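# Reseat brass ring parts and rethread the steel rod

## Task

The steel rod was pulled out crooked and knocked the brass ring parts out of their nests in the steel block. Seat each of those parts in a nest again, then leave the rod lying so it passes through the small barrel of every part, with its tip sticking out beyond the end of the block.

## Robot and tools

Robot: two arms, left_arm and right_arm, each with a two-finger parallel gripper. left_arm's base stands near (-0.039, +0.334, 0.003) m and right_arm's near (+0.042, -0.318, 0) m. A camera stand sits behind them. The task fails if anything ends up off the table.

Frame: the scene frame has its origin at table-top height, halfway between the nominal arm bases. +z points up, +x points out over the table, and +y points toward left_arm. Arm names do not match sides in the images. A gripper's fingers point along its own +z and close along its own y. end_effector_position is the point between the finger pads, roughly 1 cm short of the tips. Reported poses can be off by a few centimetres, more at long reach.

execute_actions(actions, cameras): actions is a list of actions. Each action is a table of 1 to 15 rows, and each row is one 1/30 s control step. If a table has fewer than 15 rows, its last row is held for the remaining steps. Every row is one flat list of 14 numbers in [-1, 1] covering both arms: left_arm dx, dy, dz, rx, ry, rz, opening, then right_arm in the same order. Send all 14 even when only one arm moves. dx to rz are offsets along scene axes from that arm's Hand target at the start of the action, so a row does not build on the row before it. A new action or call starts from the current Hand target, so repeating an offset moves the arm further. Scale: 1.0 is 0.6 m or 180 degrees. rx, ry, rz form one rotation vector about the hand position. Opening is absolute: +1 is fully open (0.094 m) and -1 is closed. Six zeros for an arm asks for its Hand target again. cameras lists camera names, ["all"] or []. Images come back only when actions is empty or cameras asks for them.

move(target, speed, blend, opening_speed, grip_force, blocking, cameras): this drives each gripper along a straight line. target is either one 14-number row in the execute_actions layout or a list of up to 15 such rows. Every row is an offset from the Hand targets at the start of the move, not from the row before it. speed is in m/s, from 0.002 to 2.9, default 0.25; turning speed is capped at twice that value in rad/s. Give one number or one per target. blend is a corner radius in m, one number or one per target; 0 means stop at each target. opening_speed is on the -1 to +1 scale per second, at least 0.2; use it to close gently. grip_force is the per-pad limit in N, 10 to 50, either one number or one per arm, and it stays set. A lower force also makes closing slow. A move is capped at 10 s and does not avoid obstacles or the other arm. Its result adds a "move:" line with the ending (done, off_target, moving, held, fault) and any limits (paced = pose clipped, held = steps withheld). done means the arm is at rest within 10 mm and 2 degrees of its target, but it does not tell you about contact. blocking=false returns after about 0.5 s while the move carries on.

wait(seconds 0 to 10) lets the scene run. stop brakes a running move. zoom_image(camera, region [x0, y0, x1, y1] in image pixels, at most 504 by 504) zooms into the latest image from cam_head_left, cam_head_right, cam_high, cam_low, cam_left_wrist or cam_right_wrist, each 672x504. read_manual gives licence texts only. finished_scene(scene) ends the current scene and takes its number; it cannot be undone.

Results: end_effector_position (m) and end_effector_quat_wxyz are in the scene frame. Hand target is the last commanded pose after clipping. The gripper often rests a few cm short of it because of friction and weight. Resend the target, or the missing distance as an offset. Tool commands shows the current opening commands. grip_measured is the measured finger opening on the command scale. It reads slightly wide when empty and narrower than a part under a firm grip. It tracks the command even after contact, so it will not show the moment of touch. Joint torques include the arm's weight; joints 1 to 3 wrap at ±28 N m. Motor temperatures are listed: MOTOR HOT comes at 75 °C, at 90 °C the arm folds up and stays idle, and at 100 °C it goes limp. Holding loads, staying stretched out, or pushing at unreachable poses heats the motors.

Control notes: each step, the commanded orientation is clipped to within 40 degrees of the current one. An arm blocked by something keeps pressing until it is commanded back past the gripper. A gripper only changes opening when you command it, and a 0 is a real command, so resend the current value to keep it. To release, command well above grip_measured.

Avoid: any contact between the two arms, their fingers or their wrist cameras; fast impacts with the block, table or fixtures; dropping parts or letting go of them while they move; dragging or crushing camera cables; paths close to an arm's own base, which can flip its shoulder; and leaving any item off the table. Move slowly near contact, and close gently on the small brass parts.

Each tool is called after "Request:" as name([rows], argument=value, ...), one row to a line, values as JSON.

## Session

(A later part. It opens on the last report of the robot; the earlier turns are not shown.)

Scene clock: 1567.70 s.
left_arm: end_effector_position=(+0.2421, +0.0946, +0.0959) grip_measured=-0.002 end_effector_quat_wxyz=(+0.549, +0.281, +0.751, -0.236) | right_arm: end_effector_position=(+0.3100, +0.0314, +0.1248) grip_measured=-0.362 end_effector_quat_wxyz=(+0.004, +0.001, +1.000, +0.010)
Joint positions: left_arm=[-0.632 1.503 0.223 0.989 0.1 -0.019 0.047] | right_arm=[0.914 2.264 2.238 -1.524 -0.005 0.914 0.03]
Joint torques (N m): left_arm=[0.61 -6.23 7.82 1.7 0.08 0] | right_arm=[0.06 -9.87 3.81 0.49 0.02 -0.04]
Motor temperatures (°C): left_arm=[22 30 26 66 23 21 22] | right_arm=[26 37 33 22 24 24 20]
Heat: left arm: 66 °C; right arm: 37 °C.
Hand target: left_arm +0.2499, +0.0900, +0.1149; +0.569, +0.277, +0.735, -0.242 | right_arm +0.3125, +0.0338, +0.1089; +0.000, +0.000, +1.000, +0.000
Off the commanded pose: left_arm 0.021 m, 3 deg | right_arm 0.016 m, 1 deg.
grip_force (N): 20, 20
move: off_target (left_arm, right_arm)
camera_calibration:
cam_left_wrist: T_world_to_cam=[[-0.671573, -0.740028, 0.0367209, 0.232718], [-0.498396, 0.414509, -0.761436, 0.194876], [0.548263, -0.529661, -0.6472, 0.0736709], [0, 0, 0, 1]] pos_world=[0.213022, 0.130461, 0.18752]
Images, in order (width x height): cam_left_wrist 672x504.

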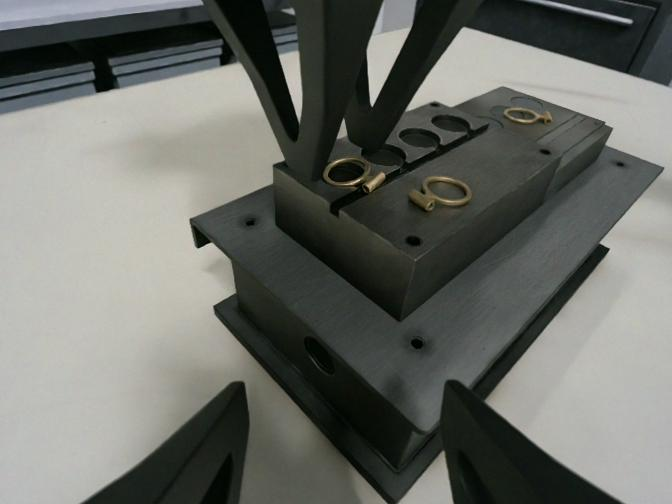

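Request:
move(target=[0,0,0,0,0,0,0.0,0,0,-0.0105,0,0,0,-0.36], speed=0.03, cameras=["cam_right_wrist","cam_left_wrist"])

Scene clock: 1573.30 s.
left_arm: end_effector_position=(+0.2421, +0.0946, +0.0958) grip_measured=-0.002 end_effector_quat_wxyz=(+0.549, +0.281, +0.751, -0.236) | right_arm: end_effector_position=(+0.3094, +0.0306, +0.1194) grip_measured=-0.362 end_effector_quat_wxyz=(+0.002, +0.001, +1.000, +0.006)
Joint positions: left_arm=[-0.632 1.503 0.223 0.988 0.1 -0.019 0.047] | right_arm=[0.914 2.264 2.216 -1.511 -0.005 0.914 0.03]
Joint torques (N m): left_arm=[0.62 -6.17 7.8 1.68 0.08 0.02] | right_arm=[0.06 -10.29 2.91 0.62 0.02 -0.04]
Motor temperatures (°C): left_arm=[22 30 27 62 23 21 22] | right_arm=[26 37 32 22 24 24 20]
Heat: left arm: 62 °C; right arm: 37 °C.
Hand target: left_arm +0.2499, +0.0900, +0.1149; +0.569, +0.277, +0.735, -0.242 | right_arm +0.3125, +0.0338, +0.1026; +0.000, +0.000, +1.000, +0.000
Off the commanded pose: left_arm 0.021 m, 3 deg | right_arm 0.017 m, 1 deg.
grip_force (N): 20, 20
move: off_target (left_arm, right_arm)
camera_calibration:
cam_left_wrist: T_world_to_cam=[[-0.671561, -0.74004, 0.0367024, 0.232721], [-0.498619, 0.414729, -0.76117, 0.194847], [0.548074, -0.529472, -0.647514, 0.0737456], [0, 0, 0, 1]] pos_world=[0.213023, 0.13046, 0.187522]
cam_right_wrist: T_world_to_cam=[[0.0186949, -0.999726, -0.0140636, 0.0271862], [-0.905477, -0.0228939, 0.423776, 0.269727], [-0.423982, 0.00481184, -0.905658, 0.327676], [0, 0, 0, 1]] pos_world=[0.382652, 0.0317772, 0.182841]
Images, in order (width x height): cam_left_wrist 672x504, cam_right_wrist 672x504.

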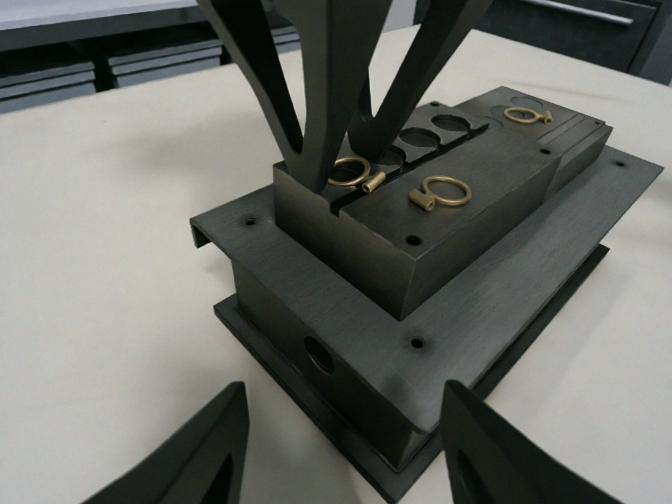

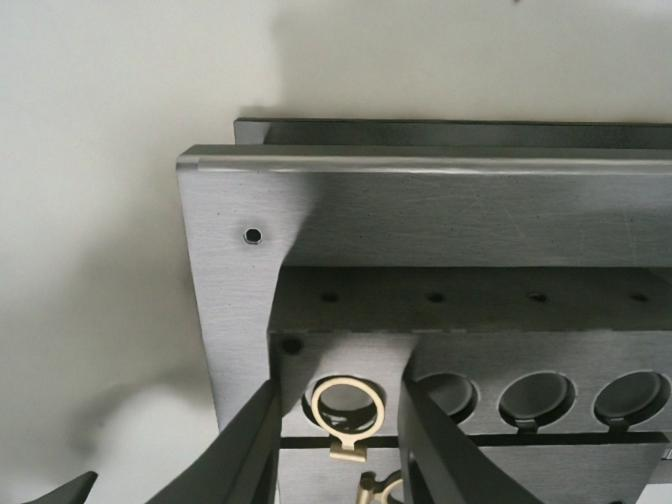

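Request:
move(target=[0,0,0,0,0,0,0.0,0,0,-0.005,0,0,0,-0.5], speed=0.03, opening_speed=0.2, cameras=["cam_right_wrist","cam_left_wrist"])

Scene clock: 1586.33 s.
left_arm: end_effector_position=(+0.2421, +0.0946, +0.0958) grip_measured=-0.002 end_effector_quat_wxyz=(+0.549, +0.281, +0.751, -0.236) | right_arm: end_effector_position=(+0.3100, +0.0330, +0.1186) grip_measured=-0.499 end_effector_quat_wxyz=(+0.002, +0.001, +1.000, +0.012)
Joint positions: left_arm=[-0.632 1.503 0.223 0.988 0.1 -0.019 0.047] | right_arm=[0.914 2.264 2.213 -1.499 -0.011 0.914 0.024]
Joint torques (N m): left_arm=[0.64 -6.26 7.82 1.68 0.09 0.02] | right_arm=[0.06 -10.44 2.13 0.64 0.07 -0.05]
Motor temperatures (°C): left_arm=[22 30 27 57 23 21 22] | right_arm=[26 37 32 23 24 24 20]
Heat: left arm: 57 °C; right arm: 37 °C.
Hand target: left_arm +0.2499, +0.0900, +0.1149; +0.569, +0.277, +0.735, -0.242 | right_arm +0.3126, +0.0338, +0.0997; +0.000, +0.000, +1.000, +0.000
Off the commanded pose: left_arm 0.021 m, 3 deg | right_arm 0.019 m, 1 deg.
grip_force (N): 20, 20
move: off_target (left_arm, right_arm)
camera_calibration:
cam_left_wrist: T_world_to_cam=[[-0.671561, -0.74004, 0.0367024, 0.232721], [-0.498619, 0.414729, -0.76117, 0.194847], [0.548074, -0.529472, -0.647514, 0.0737456], [0, 0, 0, 1]] pos_world=[0.213023, 0.13046, 0.187522]
cam_right_wrist: T_world_to_cam=[[0.0188755, -0.999527, -0.0242799, 0.0307564], [-0.90595, -0.0273715, 0.4225, 0.271172], [-0.422964, 0.0140214, -0.906038, 0.32666], [0, 0, 0, 1]] pos_world=[0.383253, 0.033584, 0.182143]
Images, in order (width x height): cam_left_wrist 672x504, cam_right_wrist 672x504.

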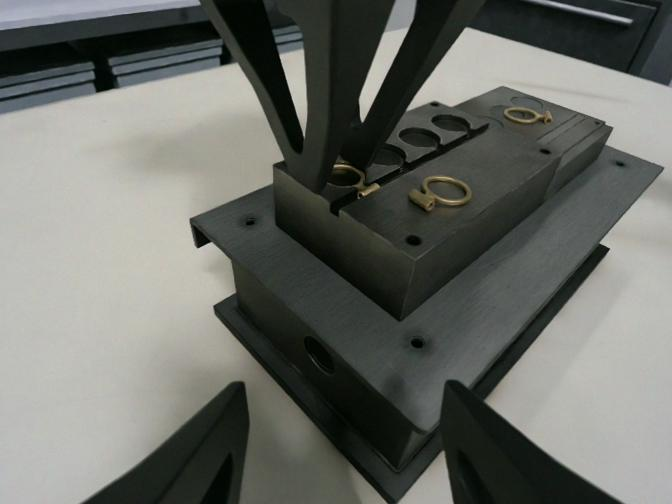

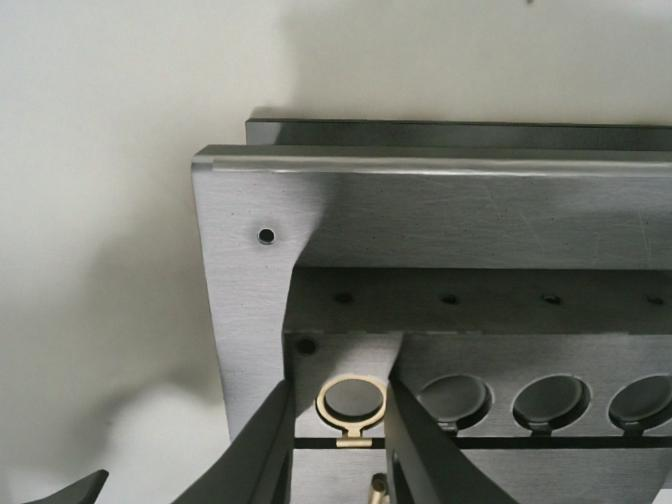

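Request:
zoom_image(camera="cam_right_wrist", region=[280, 350, 430, 470])

Request:
zoom_image(camera="cam_left_wrist", region=[290, 120, 430, 230])

Scaled by 3.360.

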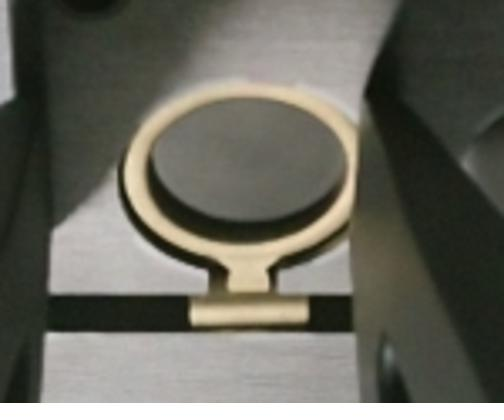

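Scaled by 3.600.

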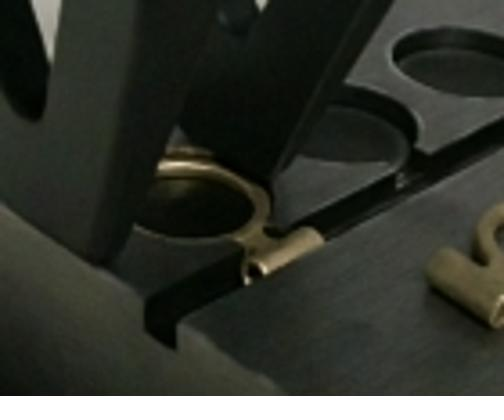

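Request:
move([
  [0,0,0,0,0,0,0.0,0,0,0,0,0,0,-0.36],
  [0,0,0,0,0,0,0.0,0.005,-0.02,0.15,0,0,0,-0.36],
], speed=0.08, cameras=["cam_right_wrist","cam_left_wrist"])

Scene clock: 1596.77 s.
left_arm: end_effector_position=(+0.2421, +0.0946, +0.0958) grip_measured=-0.002 end_effector_quat_wxyz=(+0.549, +0.281, +0.751, -0.236) | right_arm: end_effector_position=(+0.3150, +0.0261, +0.1653) grip_measured=-0.362 end_effector_quat_wxyz=(+0.031, +0.000, +0.999, +0.045)
Joint positions: left_arm=[-0.632 1.503 0.223 0.988 0.1 -0.019 0.047] | right_arm=[0.896 2.19 2.275 -1.548 -0.008 0.895 0.03]
Joint torques (N m): left_arm=[0.62 -6.23 7.77 1.69 0.07 0.02] | right_arm=[-0.42 -15.04 6.11 0.3 0.03 -0.08]
Motor temperatures (°C): left_arm=[22 30 27 56 23 21 22] | right_arm=[26 37 32 23 24 24 20]
Heat: left arm: 56 °C; right arm: 37 °C.
Hand target: left_arm +0.2499, +0.0900, +0.1149; +0.569, +0.277, +0.735, -0.242 | right_arm +0.3156, +0.0217, +0.1895; +0.000, +0.000, +1.000, +0.000
Off the commanded pose: left_arm 0.021 m, 3 deg | right_arm 0.025 m, 6 deg.
joint sent to its limit (right arm) — joint 4 (wrist pitch), lower limit. The joint targets are off in orientation, not in position.
grip_force (N): 20, 20
move: off_target (left_arm, right_arm)
camera_calibration:
cam_left_wrist: T_world_to_cam=[[-0.671561, -0.74004, 0.0367024, 0.232721], [-0.498619, 0.414729, -0.76117, 0.194847], [0.548074, -0.529472, -0.647514, 0.0737456], [0, 0, 0, 1]] pos_world=[0.213023, 0.13046, 0.187522]
cam_right_wrist: T_world_to_cam=[[0.0230594, -0.995744, -0.0892304, 0.0341373], [-0.928541, -0.0544104, 0.36722, 0.272744], [-0.370512, 0.0743862, -0.925844, 0.356324], [0, 0, 0, 1]] pos_world=[0.384489, 0.0223266, 0.232789]
Images, in order (width x height): cam_left_wrist 672x504, cam_right_wrist 672x504.

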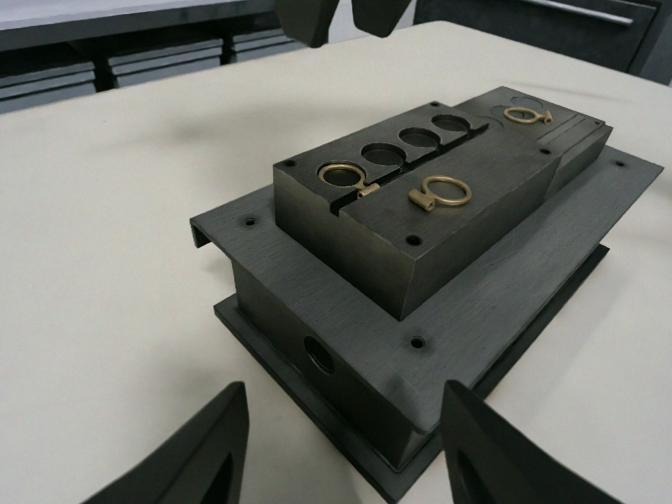

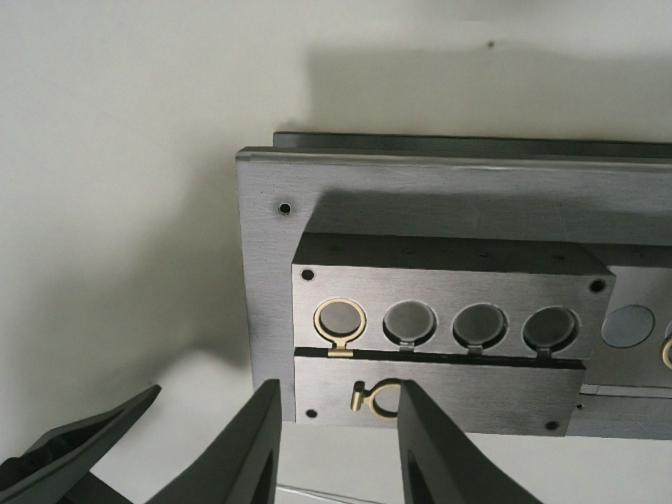

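Request:
zoom_image(camera="cam_left_wrist", region=[270, 120, 410, 230])

Request:
zoom_image(camera="cam_right_wrist", region=[290, 270, 440, 390])

Scaled by 3.600.

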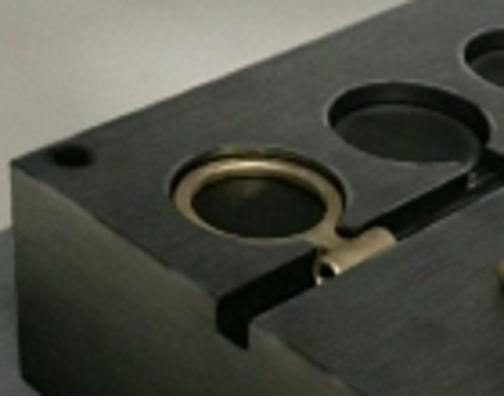

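Scaled by 3.360.

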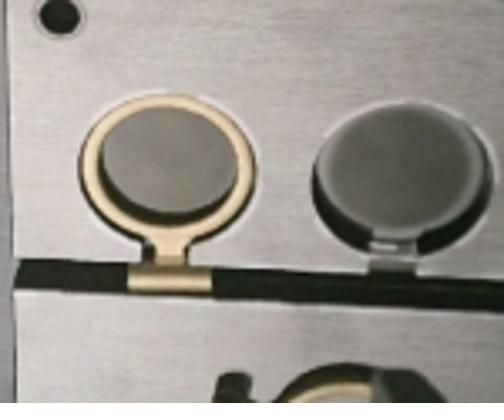

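Request:
zoom_image(camera="cam_left_wrist", region=[310, 150, 390, 220])

Request:
zoom_image(camera="cam_right_wrist", region=[305, 290, 375, 370])

Scaled by 6.300.

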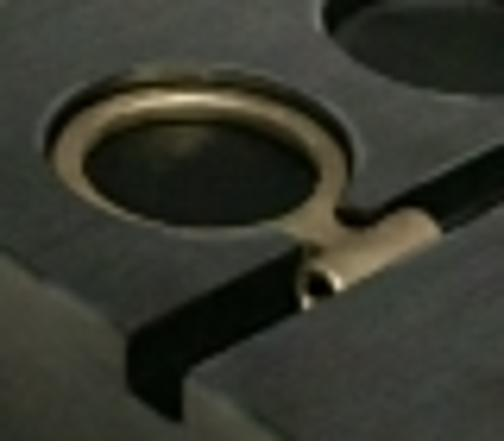

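Scaled by 6.300.

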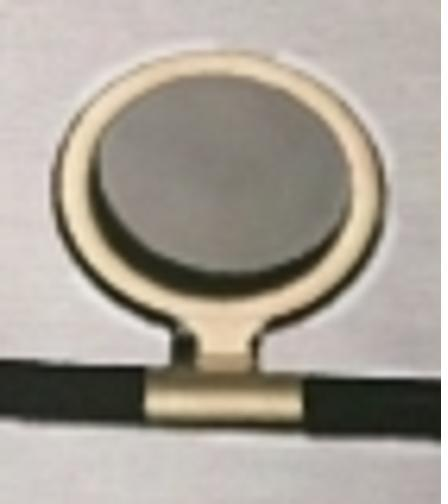

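Request:
move(target=[0,0,0,0,0,0,0.0,-0.0682,-0.0212,-0.09,0,0,0.3778,-0.36], speed=0.1, cameras=["cam_right_wrist","cam_left_wrist"])

Scene clock: 1664.53 s.
left_arm: end_effector_position=(+0.2421, +0.0946, +0.0958) grip_measured=-0.002 end_effector_quat_wxyz=(+0.549, +0.281, +0.751, -0.236) | right_arm: end_effector_position=(+0.2741, +0.0052, +0.1192) grip_measured=-0.362 end_effector_quat_wxyz=(-0.030, -0.554, +0.832, -0.012)
Joint positions: left_arm=[-0.632 1.503 0.223 0.988 0.1 -0.019 0.047] | right_arm=[0.947 2.147 2.022 -1.512 0 -0.231 0.03]
Joint torques (N m): left_arm=[0.66 -6.26 7.83 1.68 0.09 0.01] | right_arm=[0.43 -15.36 3.7 0.37 -0.02 -0.06]
Motor temperatures (°C): left_arm=[22 29 27 52 23 21 22] | right_arm=[26 52 35 22 24 24 20]
Heat: left arm: 52 °C; right arm: 52 °C.
Hand target: left_arm +0.2499, +0.0900, +0.1149; +0.569, +0.277, +0.735, -0.242 | right_arm +0.2746, +0.0091, +0.1356; +0.000, -0.559, +0.829, +0.000
Off the commanded pose: left_arm 0.021 m, 3 deg | right_arm 0.017 m, 4 deg.
grip_force (N): 20, 20
move: off_target (left_arm, right_arm)
camera_calibration:
cam_left_wrist: T_world_to_cam=[[-0.671561, -0.74004, 0.0367024, 0.232721], [-0.498619, 0.414729, -0.76117, 0.194847], [0.548074, -0.529472, -0.647514, 0.0737456], [0, 0, 0, 1]] pos_world=[0.213023, 0.13046, 0.187522]
cam_right_wrist: T_world_to_cam=[[0.930637, -0.365547, -0.0170287, -0.250416], [-0.312387, -0.817813, 0.483318, 0.0717808], [-0.190602, -0.444474, -0.875279, 0.247421], [0, 0, 0, 1]] pos_world=[0.302629, 0.0771368, 0.177606]
Images, in order (width x height): cam_left_wrist 672x504, cam_right_wrist 672x504.

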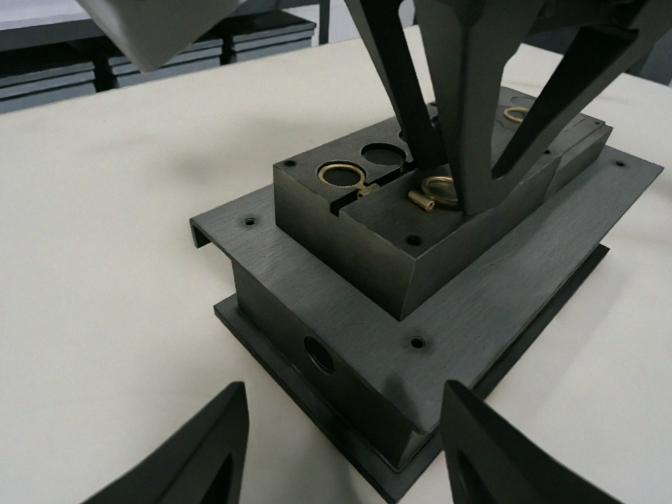

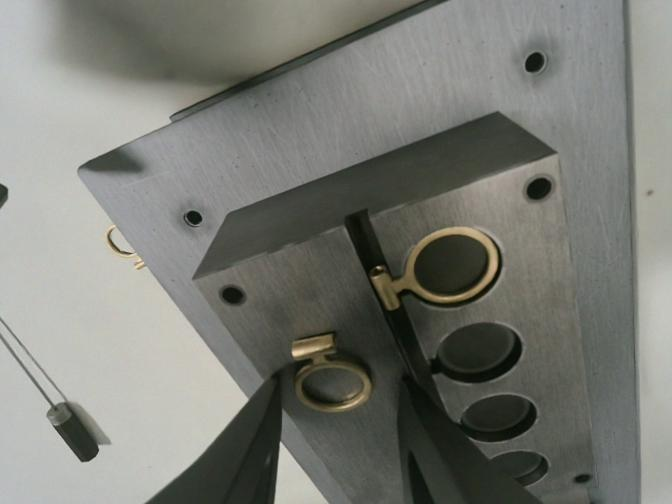

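Request:
zoom_image(camera="cam_left_wrist", region=[370, 130, 530, 240])

Scaled by 3.150.

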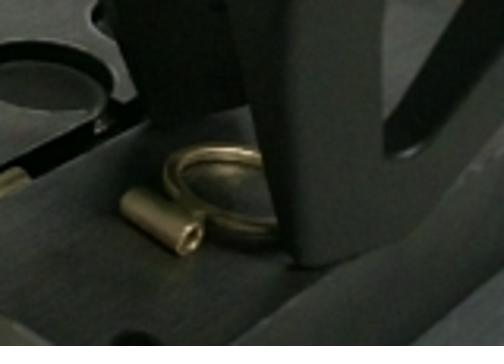

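Request:
move(target=[0,0,0,0,0,0,0.0,0.002,0.0128,0.03,0,0,0,-0.36], speed=0.08, cameras=["cam_right_wrist"])

Scene clock: 1682.27 s.
left_arm: end_effector_position=(+0.2421, +0.0946, +0.0958) grip_measured=-0.002 end_effector_quat_wxyz=(+0.549, +0.281, +0.751, -0.236) | right_arm: end_effector_position=(+0.2775, +0.0160, +0.1424) grip_measured=-0.362 end_effector_quat_wxyz=(-0.003, -0.559, +0.829, -0.001)
Joint positions: left_arm=[-0.632 1.503 0.223 0.988 0.1 -0.019 0.047] | right_arm=[0.956 2.147 2.118 -1.549 0 -0.231 0.03]
Joint torques (N m): left_arm=[0.65 -6.22 7.83 1.69 0.09 0.01] | right_arm=[0.38 -12.3 6.15 0.1 -0.02 0.01]
Motor temperatures (°C): left_arm=[22 29 27 51 23 21 22] | right_arm=[26 47 34 22 24 24 20]
Heat: left arm: 51 °C; right arm: 47 °C.
Hand target: left_arm +0.2499, +0.0900, +0.1149; +0.569, +0.277, +0.735, -0.242 | right_arm +0.2759, +0.0167, +0.1536; +0.000, -0.559, +0.829, +0.000
Off the commanded pose: left_arm 0.021 m, 3 deg | right_arm 0.011 m, 0 deg.
joint sent to its limit (right arm) — joint 4 (wrist pitch), lower limit. The joint targets still meet the commanded pose.
grip_force (N): 20, 20
move: off_target (left_arm, right_arm)
camera_calibration:
cam_right_wrist: T_world_to_cam=[[0.934268, -0.356562, -0.00245312, -0.2525], [-0.3204, -0.842496, 0.433064, 0.0801959], [-0.156481, -0.403812, -0.90136, 0.2668], [0, 0, 0, 1]] pos_world=[0.303347, 0.0852695, 0.205133]
Images, in order (width x height): cam_right_wrist 672x504.

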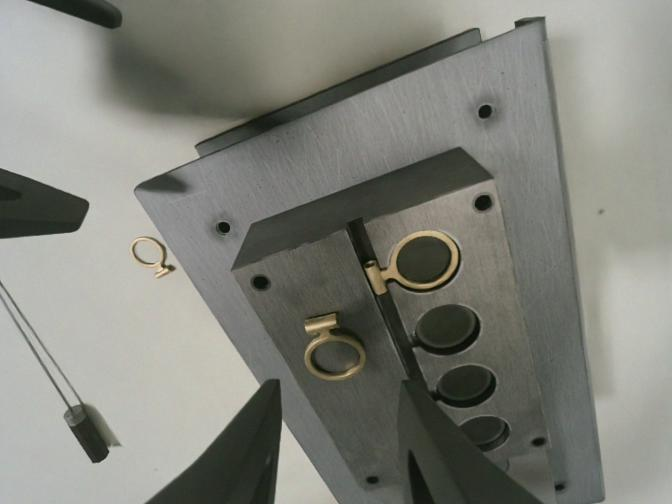

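Request:
move(target=[0,0,0,0,0,0,0.0,-0.0057,-0.0073,-0.03,0,0,0,-0.36], speed=0.03, cameras=[])

Scene clock: 1698.03 s.
left_arm: end_effector_position=(+0.2421, +0.0946, +0.0958) grip_measured=-0.002 end_effector_quat_wxyz=(+0.549, +0.281, +0.751, -0.236) | right_arm: end_effector_position=(+0.2720, +0.0083, +0.1214) grip_measured=-0.362 end_effector_quat_wxyz=(-0.027, -0.558, +0.829, -0.011)
Joint positions: left_arm=[-0.632 1.503 0.223 0.988 0.1 -0.019 0.047] | right_arm=[0.956 2.147 2.031 -1.514 0 -0.231 0.03]
Joint torques (N m): left_arm=[0.64 -6.26 7.8 1.69 0.07 0.02] | right_arm=[0.43 -14.82 3.79 0.36 -0.02 0.02]
Heat: left arm: 51 °C; right arm: 44 °C.
Hand target: left_arm +0.2499, +0.0900, +0.1149; +0.569, +0.277, +0.735, -0.242 | right_arm +0.2725, +0.0123, +0.1356; +0.000, -0.559, +0.829, +0.000
Off the commanded pose: left_arm 0.021 m, 3 deg | right_arm 0.015 m, 3 deg.
grip_force (N): 20, 20
move: off_target (left_arm, right_arm)
No camera images: "cameras" was empty.

Request:
move(target=[0,0,0,0,0,0,0.0,0,0.005,0.01,0.0154,-0.0103,0,-0.36], speed=0.03, cameras=["cam_right_wrist"])

Scene clock: 1716.37 s.
left_arm: end_effector_position=(+0.2421, +0.0946, +0.0958) grip_measured=-0.002 end_effector_quat_wxyz=(+0.549, +0.281, +0.751, -0.236) | right_arm: end_effector_position=(+0.2723, +0.0114, +0.1234) grip_measured=-0.362 end_effector_quat_wxyz=(-0.005, -0.559, +0.829, -0.002)
Joint positions: left_arm=[-0.632 1.503 0.223 0.988 0.1 -0.019 0.047] | right_arm=[0.96 2.103 1.973 -1.452 0 -0.229 0.03]
Joint torques (N m): left_arm=[0.65 -6.2 7.8 1.68 0.09 0.01] | right_arm=[0.44 -15.35 3.88 0.44 -0.04 0.03]
Heat: left arm: 50 °C; right arm: 44 °C.
Hand target: left_arm +0.2499, +0.0900, +0.1149; +0.569, +0.277, +0.735, -0.242 | right_arm +0.2724, +0.0154, +0.1416; +0.027, -0.559, +0.829, +0.011
Off the commanded pose: left_arm 0.021 m, 3 deg | right_arm 0.019 m, 4 deg.
grip_force (N): 20, 20
move: off_target (left_arm, right_arm)
camera_calibration:
cam_right_wrist: T_world_to_cam=[[0.934797, -0.355165, -0.00341144, -0.24935], [-0.318164, -0.841603, 0.436435, 0.0818576], [-0.157878, -0.406893, -0.899729, 0.247083], [0, 0, 0, 1]] pos_world=[0.298145, 0.0808675, 0.185731]
Images, in order (width x height): cam_right_wrist 672x504.

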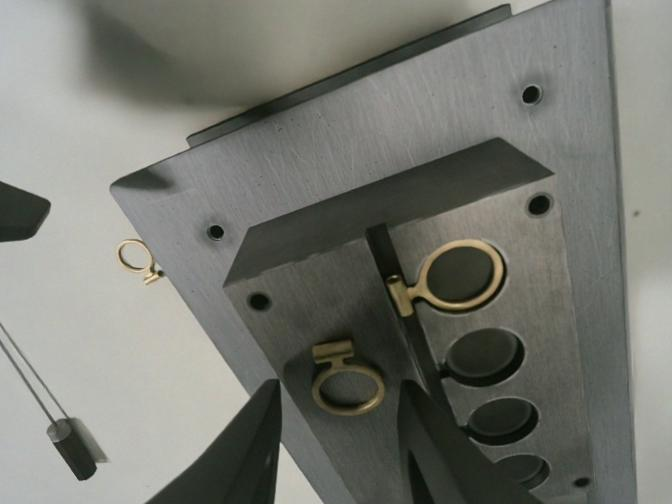

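Request:
move(target=[0,0,0,0,0,0,0.0,0.0038,0.0005,-0.0085,0,0,0,-0.36], speed=0.03, cameras=["cam_right_wrist","cam_left_wrist"])

Scene clock: 1724.97 s.
left_arm: end_effector_position=(+0.2421, +0.0946, +0.0958) grip_measured=-0.002 end_effector_quat_wxyz=(+0.549, +0.281, +0.751, -0.236) | right_arm: end_effector_position=(+0.2731, +0.0125, +0.1197) grip_measured=-0.362 end_effector_quat_wxyz=(-0.003, -0.559, +0.829, -0.001)
Joint positions: left_arm=[-0.632 1.503 0.223 0.988 0.1 -0.019 0.047] | right_arm=[0.96 2.103 1.958 -1.433 0 -0.229 0.03]
Joint torques (N m): left_arm=[0.64 -6.27 7.8 1.69 0.08 0.01] | right_arm=[0.06 -15.06 3.89 0.51 -0.04 -0.02]
Heat: left arm: 50 °C; right arm: 43 °C.
Hand target: left_arm +0.2499, +0.0900, +0.1149; +0.569, +0.277, +0.735, -0.242 | right_arm +0.2747, +0.0157, +0.1365; +0.027, -0.559, +0.829, +0.011
Off the commanded pose: left_arm 0.021 m, 3 deg | right_arm 0.017 m, 4 deg.
grip_force (N): 20, 20
move: off_target (left_arm, right_arm)
camera_calibration:
cam_left_wrist: T_world_to_cam=[[-0.671561, -0.74004, 0.0367024, 0.232721], [-0.498619, 0.414729, -0.76117, 0.194847], [0.548074, -0.529472, -0.647514, 0.0737456], [0, 0, 0, 1]] pos_world=[0.213023, 0.13046, 0.187522]
cam_right_wrist: T_world_to_cam=[[0.934824, -0.355104, -0.00237635, -0.249863], [-0.319164, -0.843106, 0.432789, 0.0854507], [-0.155688, -0.403823, -0.901492, 0.24405], [0, 0, 0, 1]] pos_world=[0.298846, 0.0818698, 0.182433]
Images, in order (width x height): cam_left_wrist 672x504, cam_right_wrist 672x504.

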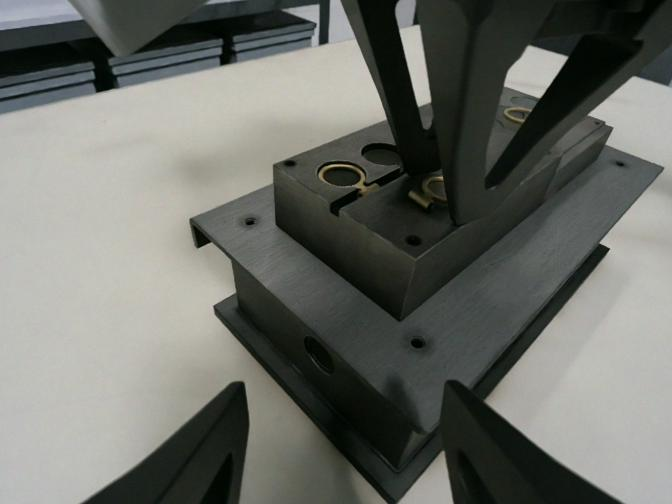

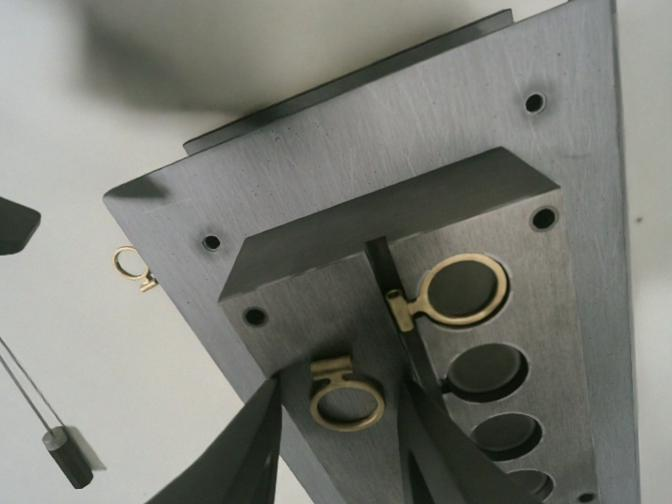

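Request:
move(target=[0,0,0,0,0,0,0.0,0.0025,-0.001,-0.0035,0,0,0,-0.36], speed=0.03, cameras=["cam_right_wrist"])

Scene clock: 1729.37 s.
left_arm: end_effector_position=(+0.2421, +0.0946, +0.0958) grip_measured=-0.002 end_effector_quat_wxyz=(+0.549, +0.281, +0.751, -0.236) | right_arm: end_effector_position=(+0.2735, +0.0130, +0.1190) grip_measured=-0.362 end_effector_quat_wxyz=(-0.001, -0.559, +0.829, -0.001)
Joint positions: left_arm=[-0.632 1.503 0.223 0.988 0.1 -0.019 0.047] | right_arm=[0.96 2.101 1.953 -1.426 0 -0.229 0.03]
Joint torques (N m): left_arm=[0.64 -6.23 7.8 1.69 0.09 0.01] | right_arm=[-0.29 -14.87 3.69 0.5 -0.03 -0.05]
Heat: left arm: 50 °C; right arm: 43 °C.
Hand target: left_arm +0.2499, +0.0900, +0.1149; +0.569, +0.277, +0.735, -0.242 | right_arm +0.2762, +0.0150, +0.1344; +0.027, -0.559, +0.829, +0.011
Off the commanded pose: left_arm 0.021 m, 3 deg | right_arm 0.016 m, 4 deg.
grip_force (N): 20, 20
move: off_target (left_arm, right_arm)
camera_calibration:
cam_right_wrist: T_world_to_cam=[[0.934817, -0.355126, -0.00147985, -0.250104], [-0.32006, -0.844303, 0.429784, 0.0868552], [-0.153877, -0.401296, -0.90293, 0.243357], [0, 0, 0, 1]] pos_world=[0.299048, 0.0821716, 0.182035]
Images, in order (width x height): cam_right_wrist 672x504.

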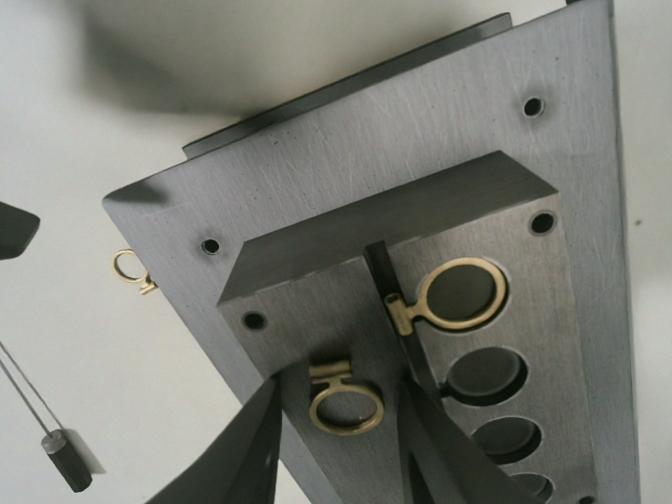

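Request:
move([
  [0,0,0,0,0,0,0.0,0.0,0,-0.003,0,0,0,-0.36],
  [0,0,0,0,0,0,0.0,0.0,0,-0.003,0,0,0,-0.68],
], speed=0.03, opening_speed=0.2, cameras=["cam_right_wrist","cam_left_wrist"])

Scene clock: 1735.83 s.
left_arm: end_effector_position=(+0.2421, +0.0946, +0.0958) grip_measured=-0.002 end_effector_quat_wxyz=(+0.549, +0.281, +0.751, -0.236) | right_arm: end_effector_position=(+0.2736, +0.0131, +0.1191) grip_measured=-0.615 end_effector_quat_wxyz=(+0.001, -0.559, +0.829, +0.000)
Joint positions: left_arm=[-0.632 1.503 0.223 0.988 0.1 -0.019 0.047] | right_arm=[0.96 2.097 1.946 -1.419 0 -0.229 0.018]
Joint torques (N m): left_arm=[0.62 -6.26 7.83 1.68 0.08 0.01] | right_arm=[-0.29 -14.54 3.64 0.5 -0.04 -0.05]
Heat: left arm: 50 °C; right arm: 44 °C.
Hand target: left_arm +0.2499, +0.0900, +0.1149; +0.569, +0.277, +0.735, -0.242 | right_arm +0.2762, +0.0151, +0.1327; +0.027, -0.559, +0.829, +0.011
Off the commanded pose: left_arm 0.021 m, 3 deg | right_arm 0.014 m, 3 deg.
grip_force (N): 20, 20
move: off_target (left_arm, right_arm); target 2's new opening was sent with right_arm's hand 0.014 m and 3 deg from that target
camera_calibration:
cam_left_wrist: T_world_to_cam=[[-0.671561, -0.74004, 0.0367024, 0.232721], [-0.498619, 0.414729, -0.76117, 0.194847], [0.548074, -0.529472, -0.647514, 0.0737456], [0, 0, 0, 1]] pos_world=[0.213023, 0.13046, 0.187522]
cam_right_wrist: T_world_to_cam=[[0.934816, -0.355132, -0.000430966, -0.25033], [-0.32116, -0.845909, 0.425787, 0.0878331], [-0.151575, -0.397894, -0.904823, 0.242968], [0, 0, 0, 1]] pos_world=[0.299049, 0.0820741, 0.182337]
Images, in order (width x height): cam_left_wrist 672x504, cam_right_wrist 672x504.

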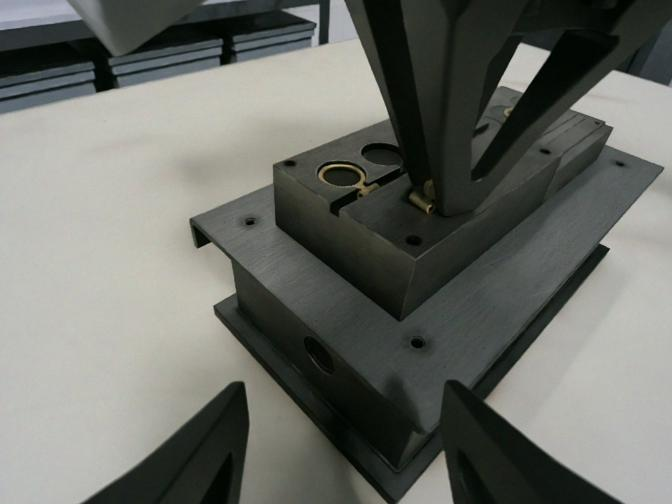

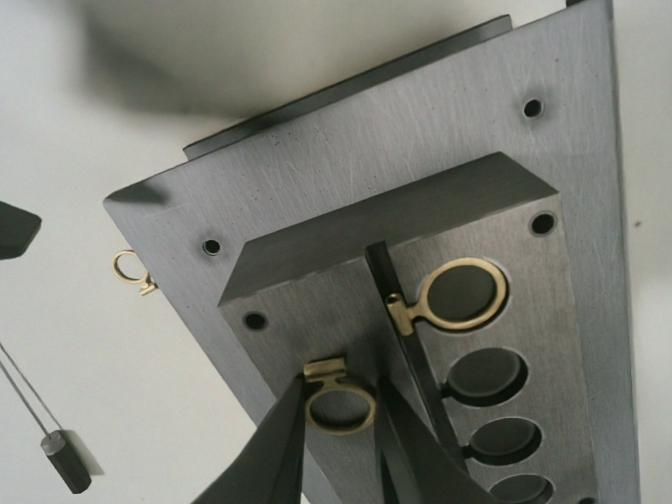

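Request:
move(target=[0,0,0,0,0,0,0.0,0,0,0.05,0,0,0,-0.68], speed=0.05, cameras=["cam_right_wrist","cam_left_wrist"])

Scene clock: 1742.23 s.
left_arm: end_effector_position=(+0.2421, +0.0946, +0.0958) grip_measured=-0.002 end_effector_quat_wxyz=(+0.549, +0.281, +0.751, -0.236) | right_arm: end_effector_position=(+0.2754, +0.0157, +0.1490) grip_measured=-0.615 end_effector_quat_wxyz=(+0.015, -0.559, +0.829, +0.006)
Joint positions: left_arm=[-0.632 1.503 0.223 0.988 0.1 -0.019 0.047] | right_arm=[0.96 2.097 2.066 -1.508 0 -0.229 0.018]
Joint torques (N m): left_arm=[0.62 -6.24 7.77 1.7 0.08 0.01] | right_arm=[-0.28 -12.4 6.41 0.19 -0.03 -0.05]
Heat: left arm: 50 °C; right arm: 43 °C.
Hand target: left_arm +0.2499, +0.0900, +0.1149; +0.569, +0.277, +0.735, -0.242 | right_arm +0.2762, +0.0151, +0.1627; +0.027, -0.559, +0.829, +0.011
Off the commanded pose: left_arm 0.021 m, 3 deg | right_arm 0.014 m, 1 deg.
grip_force (N): 20, 20
move: off_target (left_arm, right_arm)
camera_calibration:
cam_left_wrist: T_world_to_cam=[[-0.671561, -0.74004, 0.0367024, 0.232721], [-0.498619, 0.414729, -0.76117, 0.194847], [0.548074, -0.529472, -0.647514, 0.0737456], [0, 0, 0, 1]] pos_world=[0.213023, 0.13046, 0.187522]
cam_right_wrist: T_world_to_cam=[[0.934748, -0.355239, 0.00715599, -0.25216], [-0.328433, -0.856178, 0.398862, 0.083976], [-0.135565, -0.375186, -0.916983, 0.268318], [0, 0, 0, 1]] pos_world=[0.299661, 0.0829905, 0.214353]
Images, in order (width x height): cam_left_wrist 672x504, cam_right_wrist 672x504.

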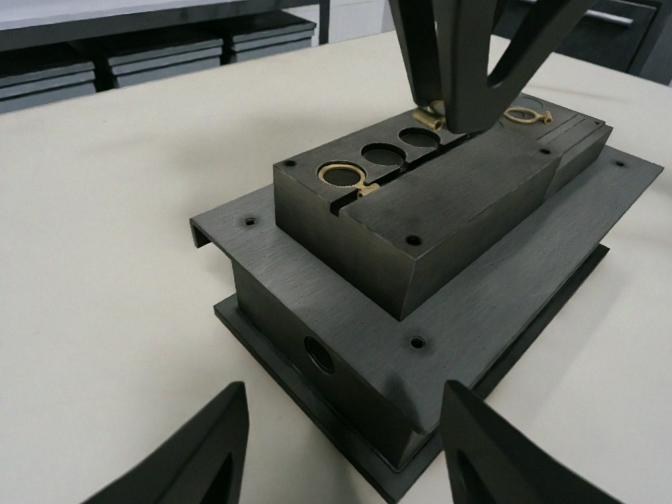

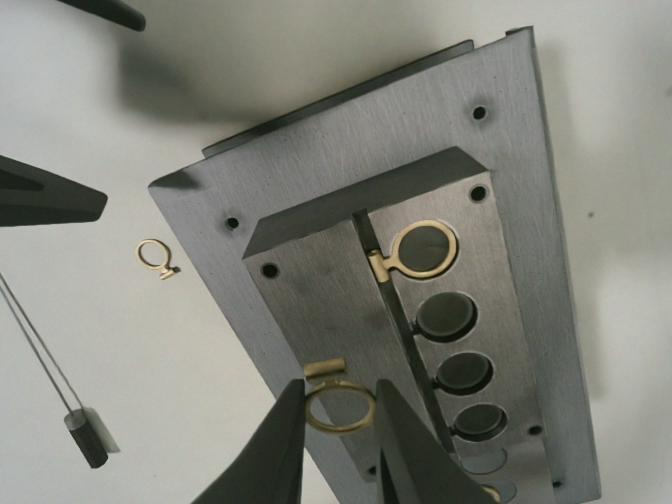

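Request:
zoom_image(camera="cam_right_wrist", region=[280, 340, 400, 450])

Request:
zoom_image(camera="cam_left_wrist", region=[380, 70, 500, 160])

Scaled by 4.200.

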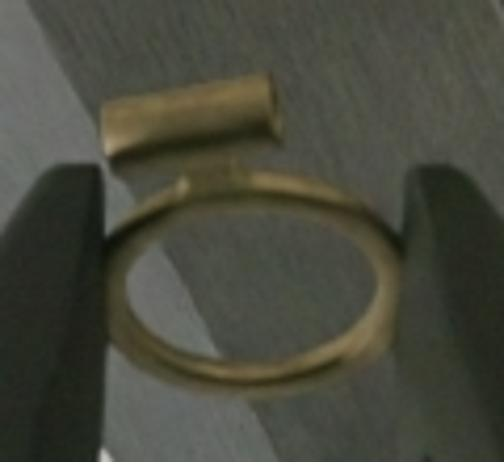

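Scaled by 4.200.

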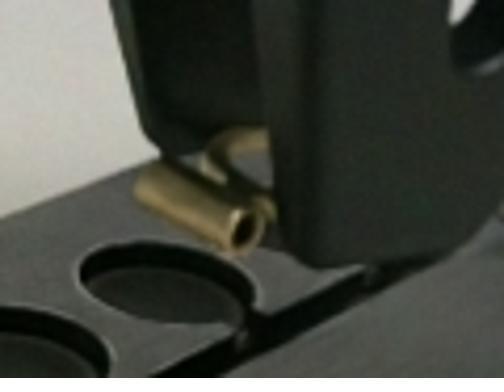

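Request:
move([
  [0,0,0,0,0,0,0.0,0.053,-0.0835,0.004,0,0,0,-0.68],
  [0,0,0,0,0,0,0.0,0.053,-0.0835,0.004,-0.0203,-0.0053,0.5388,-0.68],
], speed=0.2, blend=0.01, cameras=["cam_right_wrist","cam_left_wrist","cam_high"])

Scene clock: 1823.17 s.
left_arm: end_effector_position=(+0.2421, +0.0946, +0.0958) grip_measured=-0.002 end_effector_quat_wxyz=(+0.549, +0.281, +0.751, -0.236) | right_arm: end_effector_position=(+0.3113, -0.0352, +0.1592) grip_measured=-0.615 end_effector_quat_wxyz=(-0.006, +0.991, -0.137, +0.006)
Joint positions: left_arm=[-0.632 1.503 0.223 0.988 0.1 -0.019 0.047] | right_arm=[0.811 2.045 2.03 -1.539 0.004 -2.059 0.018]
Joint torques (N m): left_arm=[0.65 -6.24 7.76 1.7 0.07 0.01] | right_arm=[0.42 -10.39 6.32 0.06 -0.06 -0.07]
Motor temperatures (°C): left_arm=[22 29 28 48 23 21 22] | right_arm=[26 42 35 22 24 24 21]
Heat: left arm: 48 °C; right arm: 42 °C.
Hand target: left_arm +0.2499, +0.0900, +0.1149; +0.569, +0.277, +0.735, -0.242 | right_arm +0.3080, -0.0350, +0.1651; +0.000, +0.991, -0.130, +0.000
Off the commanded pose: left_arm 0.021 m, 3 deg | right_arm 0.007 m, 1 deg.
joint sent to its limit (right arm) — joint 4 (wrist pitch), lower limit. The joint targets still meet the commanded pose.
grip_force (N): 20, 20
move: off_target (left_arm)
camera_calibration:
cam_left_wrist: T_world_to_cam=[[-0.671561, -0.74004, 0.0367024, 0.232721], [-0.498619, 0.414729, -0.76117, 0.194847], [0.548074, -0.529472, -0.647514, 0.0737456], [0, 0, 0, 1]] pos_world=[0.213023, 0.13046, 0.187522]
cam_right_wrist: T_world_to_cam=[[0.250331, 0.968094, 0.0113341, -0.0450101], [0.869422, -0.229936, 0.437304, -0.308771], [0.425957, -0.0996164, -0.899243, 0.0955155], [0, 0, 0, 1]] pos_world=[0.239034, -0.0179086, 0.221428]
Images, in order (width x height): cam_high 672x504, cam_left_wrist 672x504, cam_right_wrist 672x504.

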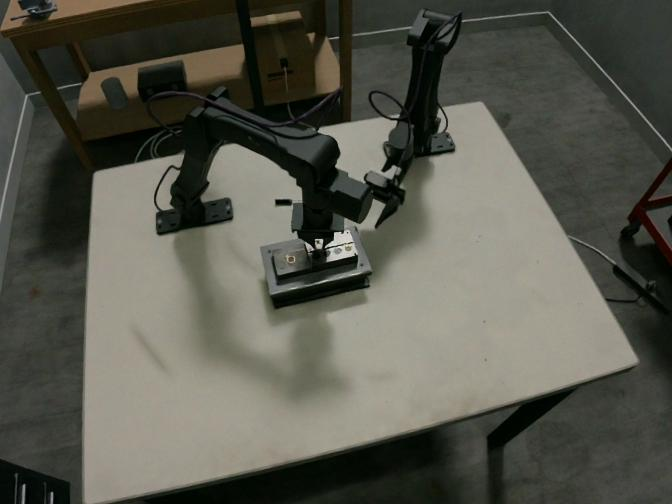

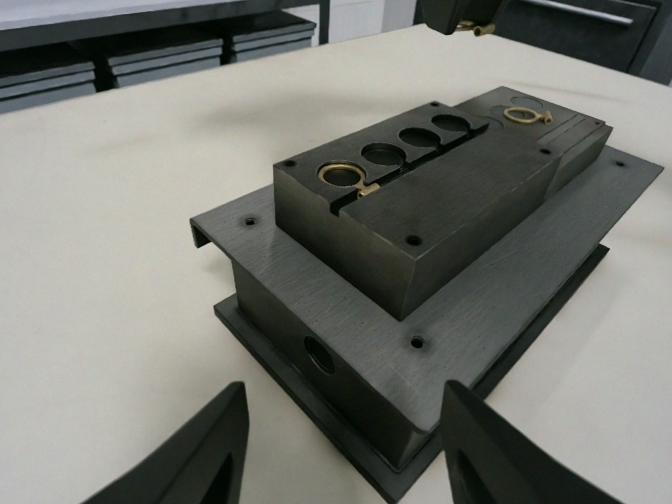

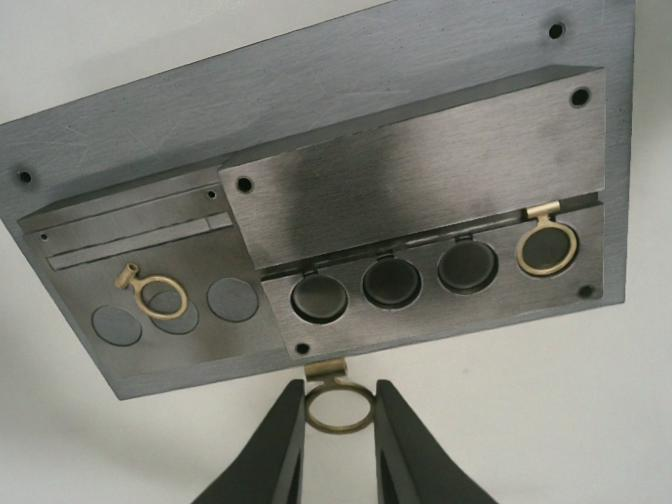

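Request:
zoom_image(camera="cam_right_wrist", region=[280, 340, 400, 450])

Scaled by 4.200.

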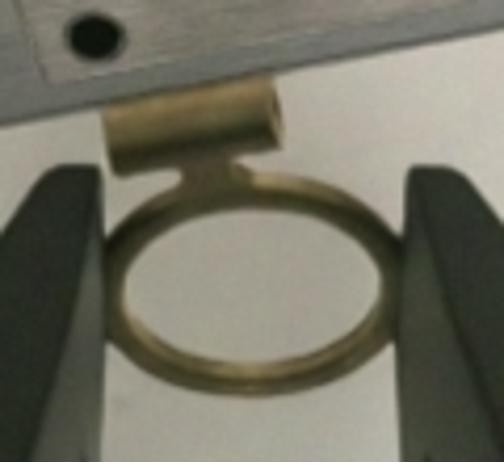

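Request:
move(target=[0,0,0,0,0,0,0.0,-0.0087,0.0315,-0.035,0,0,0,-0.68], speed=0.05, cameras=["cam_right_wrist","cam_left_wrist"])

Scene clock: 1843.20 s.
left_arm: end_effector_position=(+0.2421, +0.0946, +0.0958) grip_measured=-0.002 end_effector_quat_wxyz=(+0.549, +0.281, +0.751, -0.236) | right_arm: end_effector_position=(+0.3015, -0.0209, +0.1532) grip_measured=-0.615 end_effector_quat_wxyz=(-0.004, +0.991, -0.130, +0.006)
Joint positions: left_arm=[-0.632 1.503 0.223 0.988 0.1 -0.019 0.047] | right_arm=[0.854 2.061 2.03 -1.526 0.005 -2.028 0.018]
Joint torques (N m): left_arm=[0.66 -6.24 7.83 1.68 0.09 0.02] | right_arm=[0.31 -8.57 4.86 0.38 -0.07 0]
Heat: left arm: 48 °C; right arm: 41 °C.
Hand target: left_arm +0.2499, +0.0900, +0.1149; +0.569, +0.277, +0.735, -0.242 | right_arm +0.3028, -0.0161, +0.1440; +0.000, +0.991, -0.130, +0.000
Off the commanded pose: left_arm 0.021 m, 3 deg | right_arm 0.010 m, 1 deg.
grip_force (N): 20, 20
move: off_target (left_arm)
camera_calibration:
cam_left_wrist: T_world_to_cam=[[-0.671561, -0.74004, 0.0367024, 0.232721], [-0.498619, 0.414729, -0.76117, 0.194847], [0.548074, -0.529472, -0.647514, 0.0737456], [0, 0, 0, 1]] pos_world=[0.213023, 0.13046, 0.187522]
cam_right_wrist: T_world_to_cam=[[0.238161, 0.971186, 0.00881088, -0.0521805], [0.872756, -0.217986, 0.436782, -0.295124], [0.426117, -0.0963345, -0.899524, 0.0959004], [0, 0, 0, 1]] pos_world=[0.229134, -0.00441721, 0.215629]
Images, in order (width x height): cam_left_wrist 672x504, cam_right_wrist 672x504.

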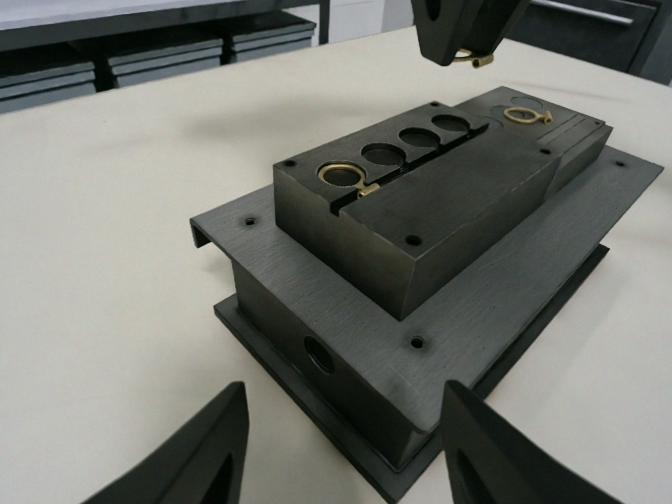

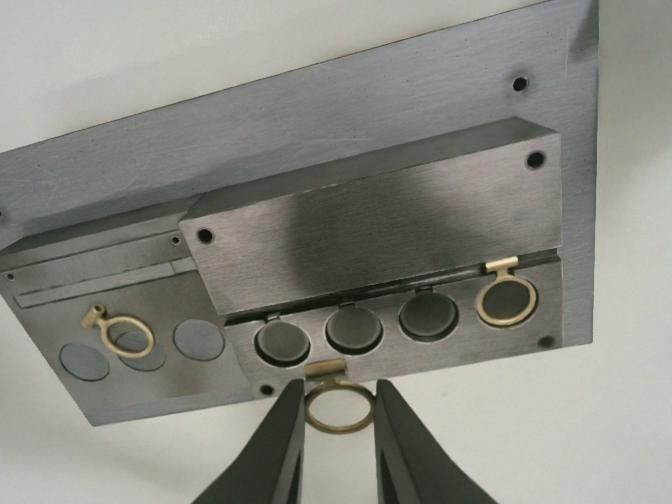

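Request:
move(target=[0,0,0,0,0,0,0.0,0.0085,0.0068,-0.03,0,0,0,-0.68], speed=0.05, cameras=["cam_right_wrist"])

Scene clock: 1850.40 s.
left_arm: end_effector_position=(+0.2421, +0.0946, +0.0958) grip_measured=-0.002 end_effector_quat_wxyz=(+0.549, +0.281, +0.751, -0.236) | right_arm: end_effector_position=(+0.3078, -0.0137, +0.1388) grip_measured=-0.615 end_effector_quat_wxyz=(-0.010, +0.991, -0.131, +0.009)
Joint positions: left_arm=[-0.632 1.503 0.223 0.988 0.1 -0.019 0.047] | right_arm=[0.854 2.079 1.998 -1.463 0.005 -2.028 0.018]
Joint torques (N m): left_arm=[0.62 -6.24 7.79 1.69 0.07 0.02] | right_arm=[0.03 -8.79 4 0.43 -0.07 -0.02]
Heat: left arm: 47 °C; right arm: 42 °C.
Hand target: left_arm +0.2499, +0.0900, +0.1149; +0.569, +0.277, +0.735, -0.242 | right_arm +0.3079, -0.0120, +0.1260; +0.000, +0.991, -0.130, +0.000
Off the commanded pose: left_arm 0.021 m, 3 deg | right_arm 0.013 m, 2 deg.
grip_force (N): 20, 20
move: off_target (left_arm, right_arm)
camera_calibration:
cam_right_wrist: T_world_to_cam=[[0.23843, 0.970955, 0.0199563, -0.0621242], [0.869023, -0.222483, 0.441928, -0.292299], [0.433532, -0.0880266, -0.896828, 0.0783977], [0, 0, 0, 1]] pos_world=[0.234839, 0.00218937, 0.200724]
Images, in order (width x height): cam_right_wrist 672x504.

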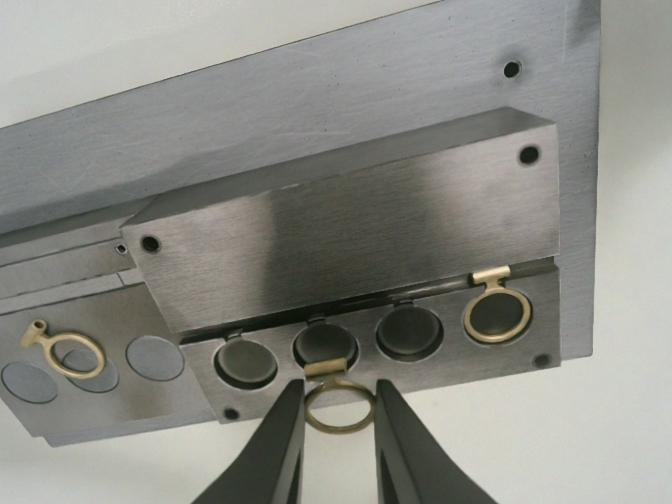

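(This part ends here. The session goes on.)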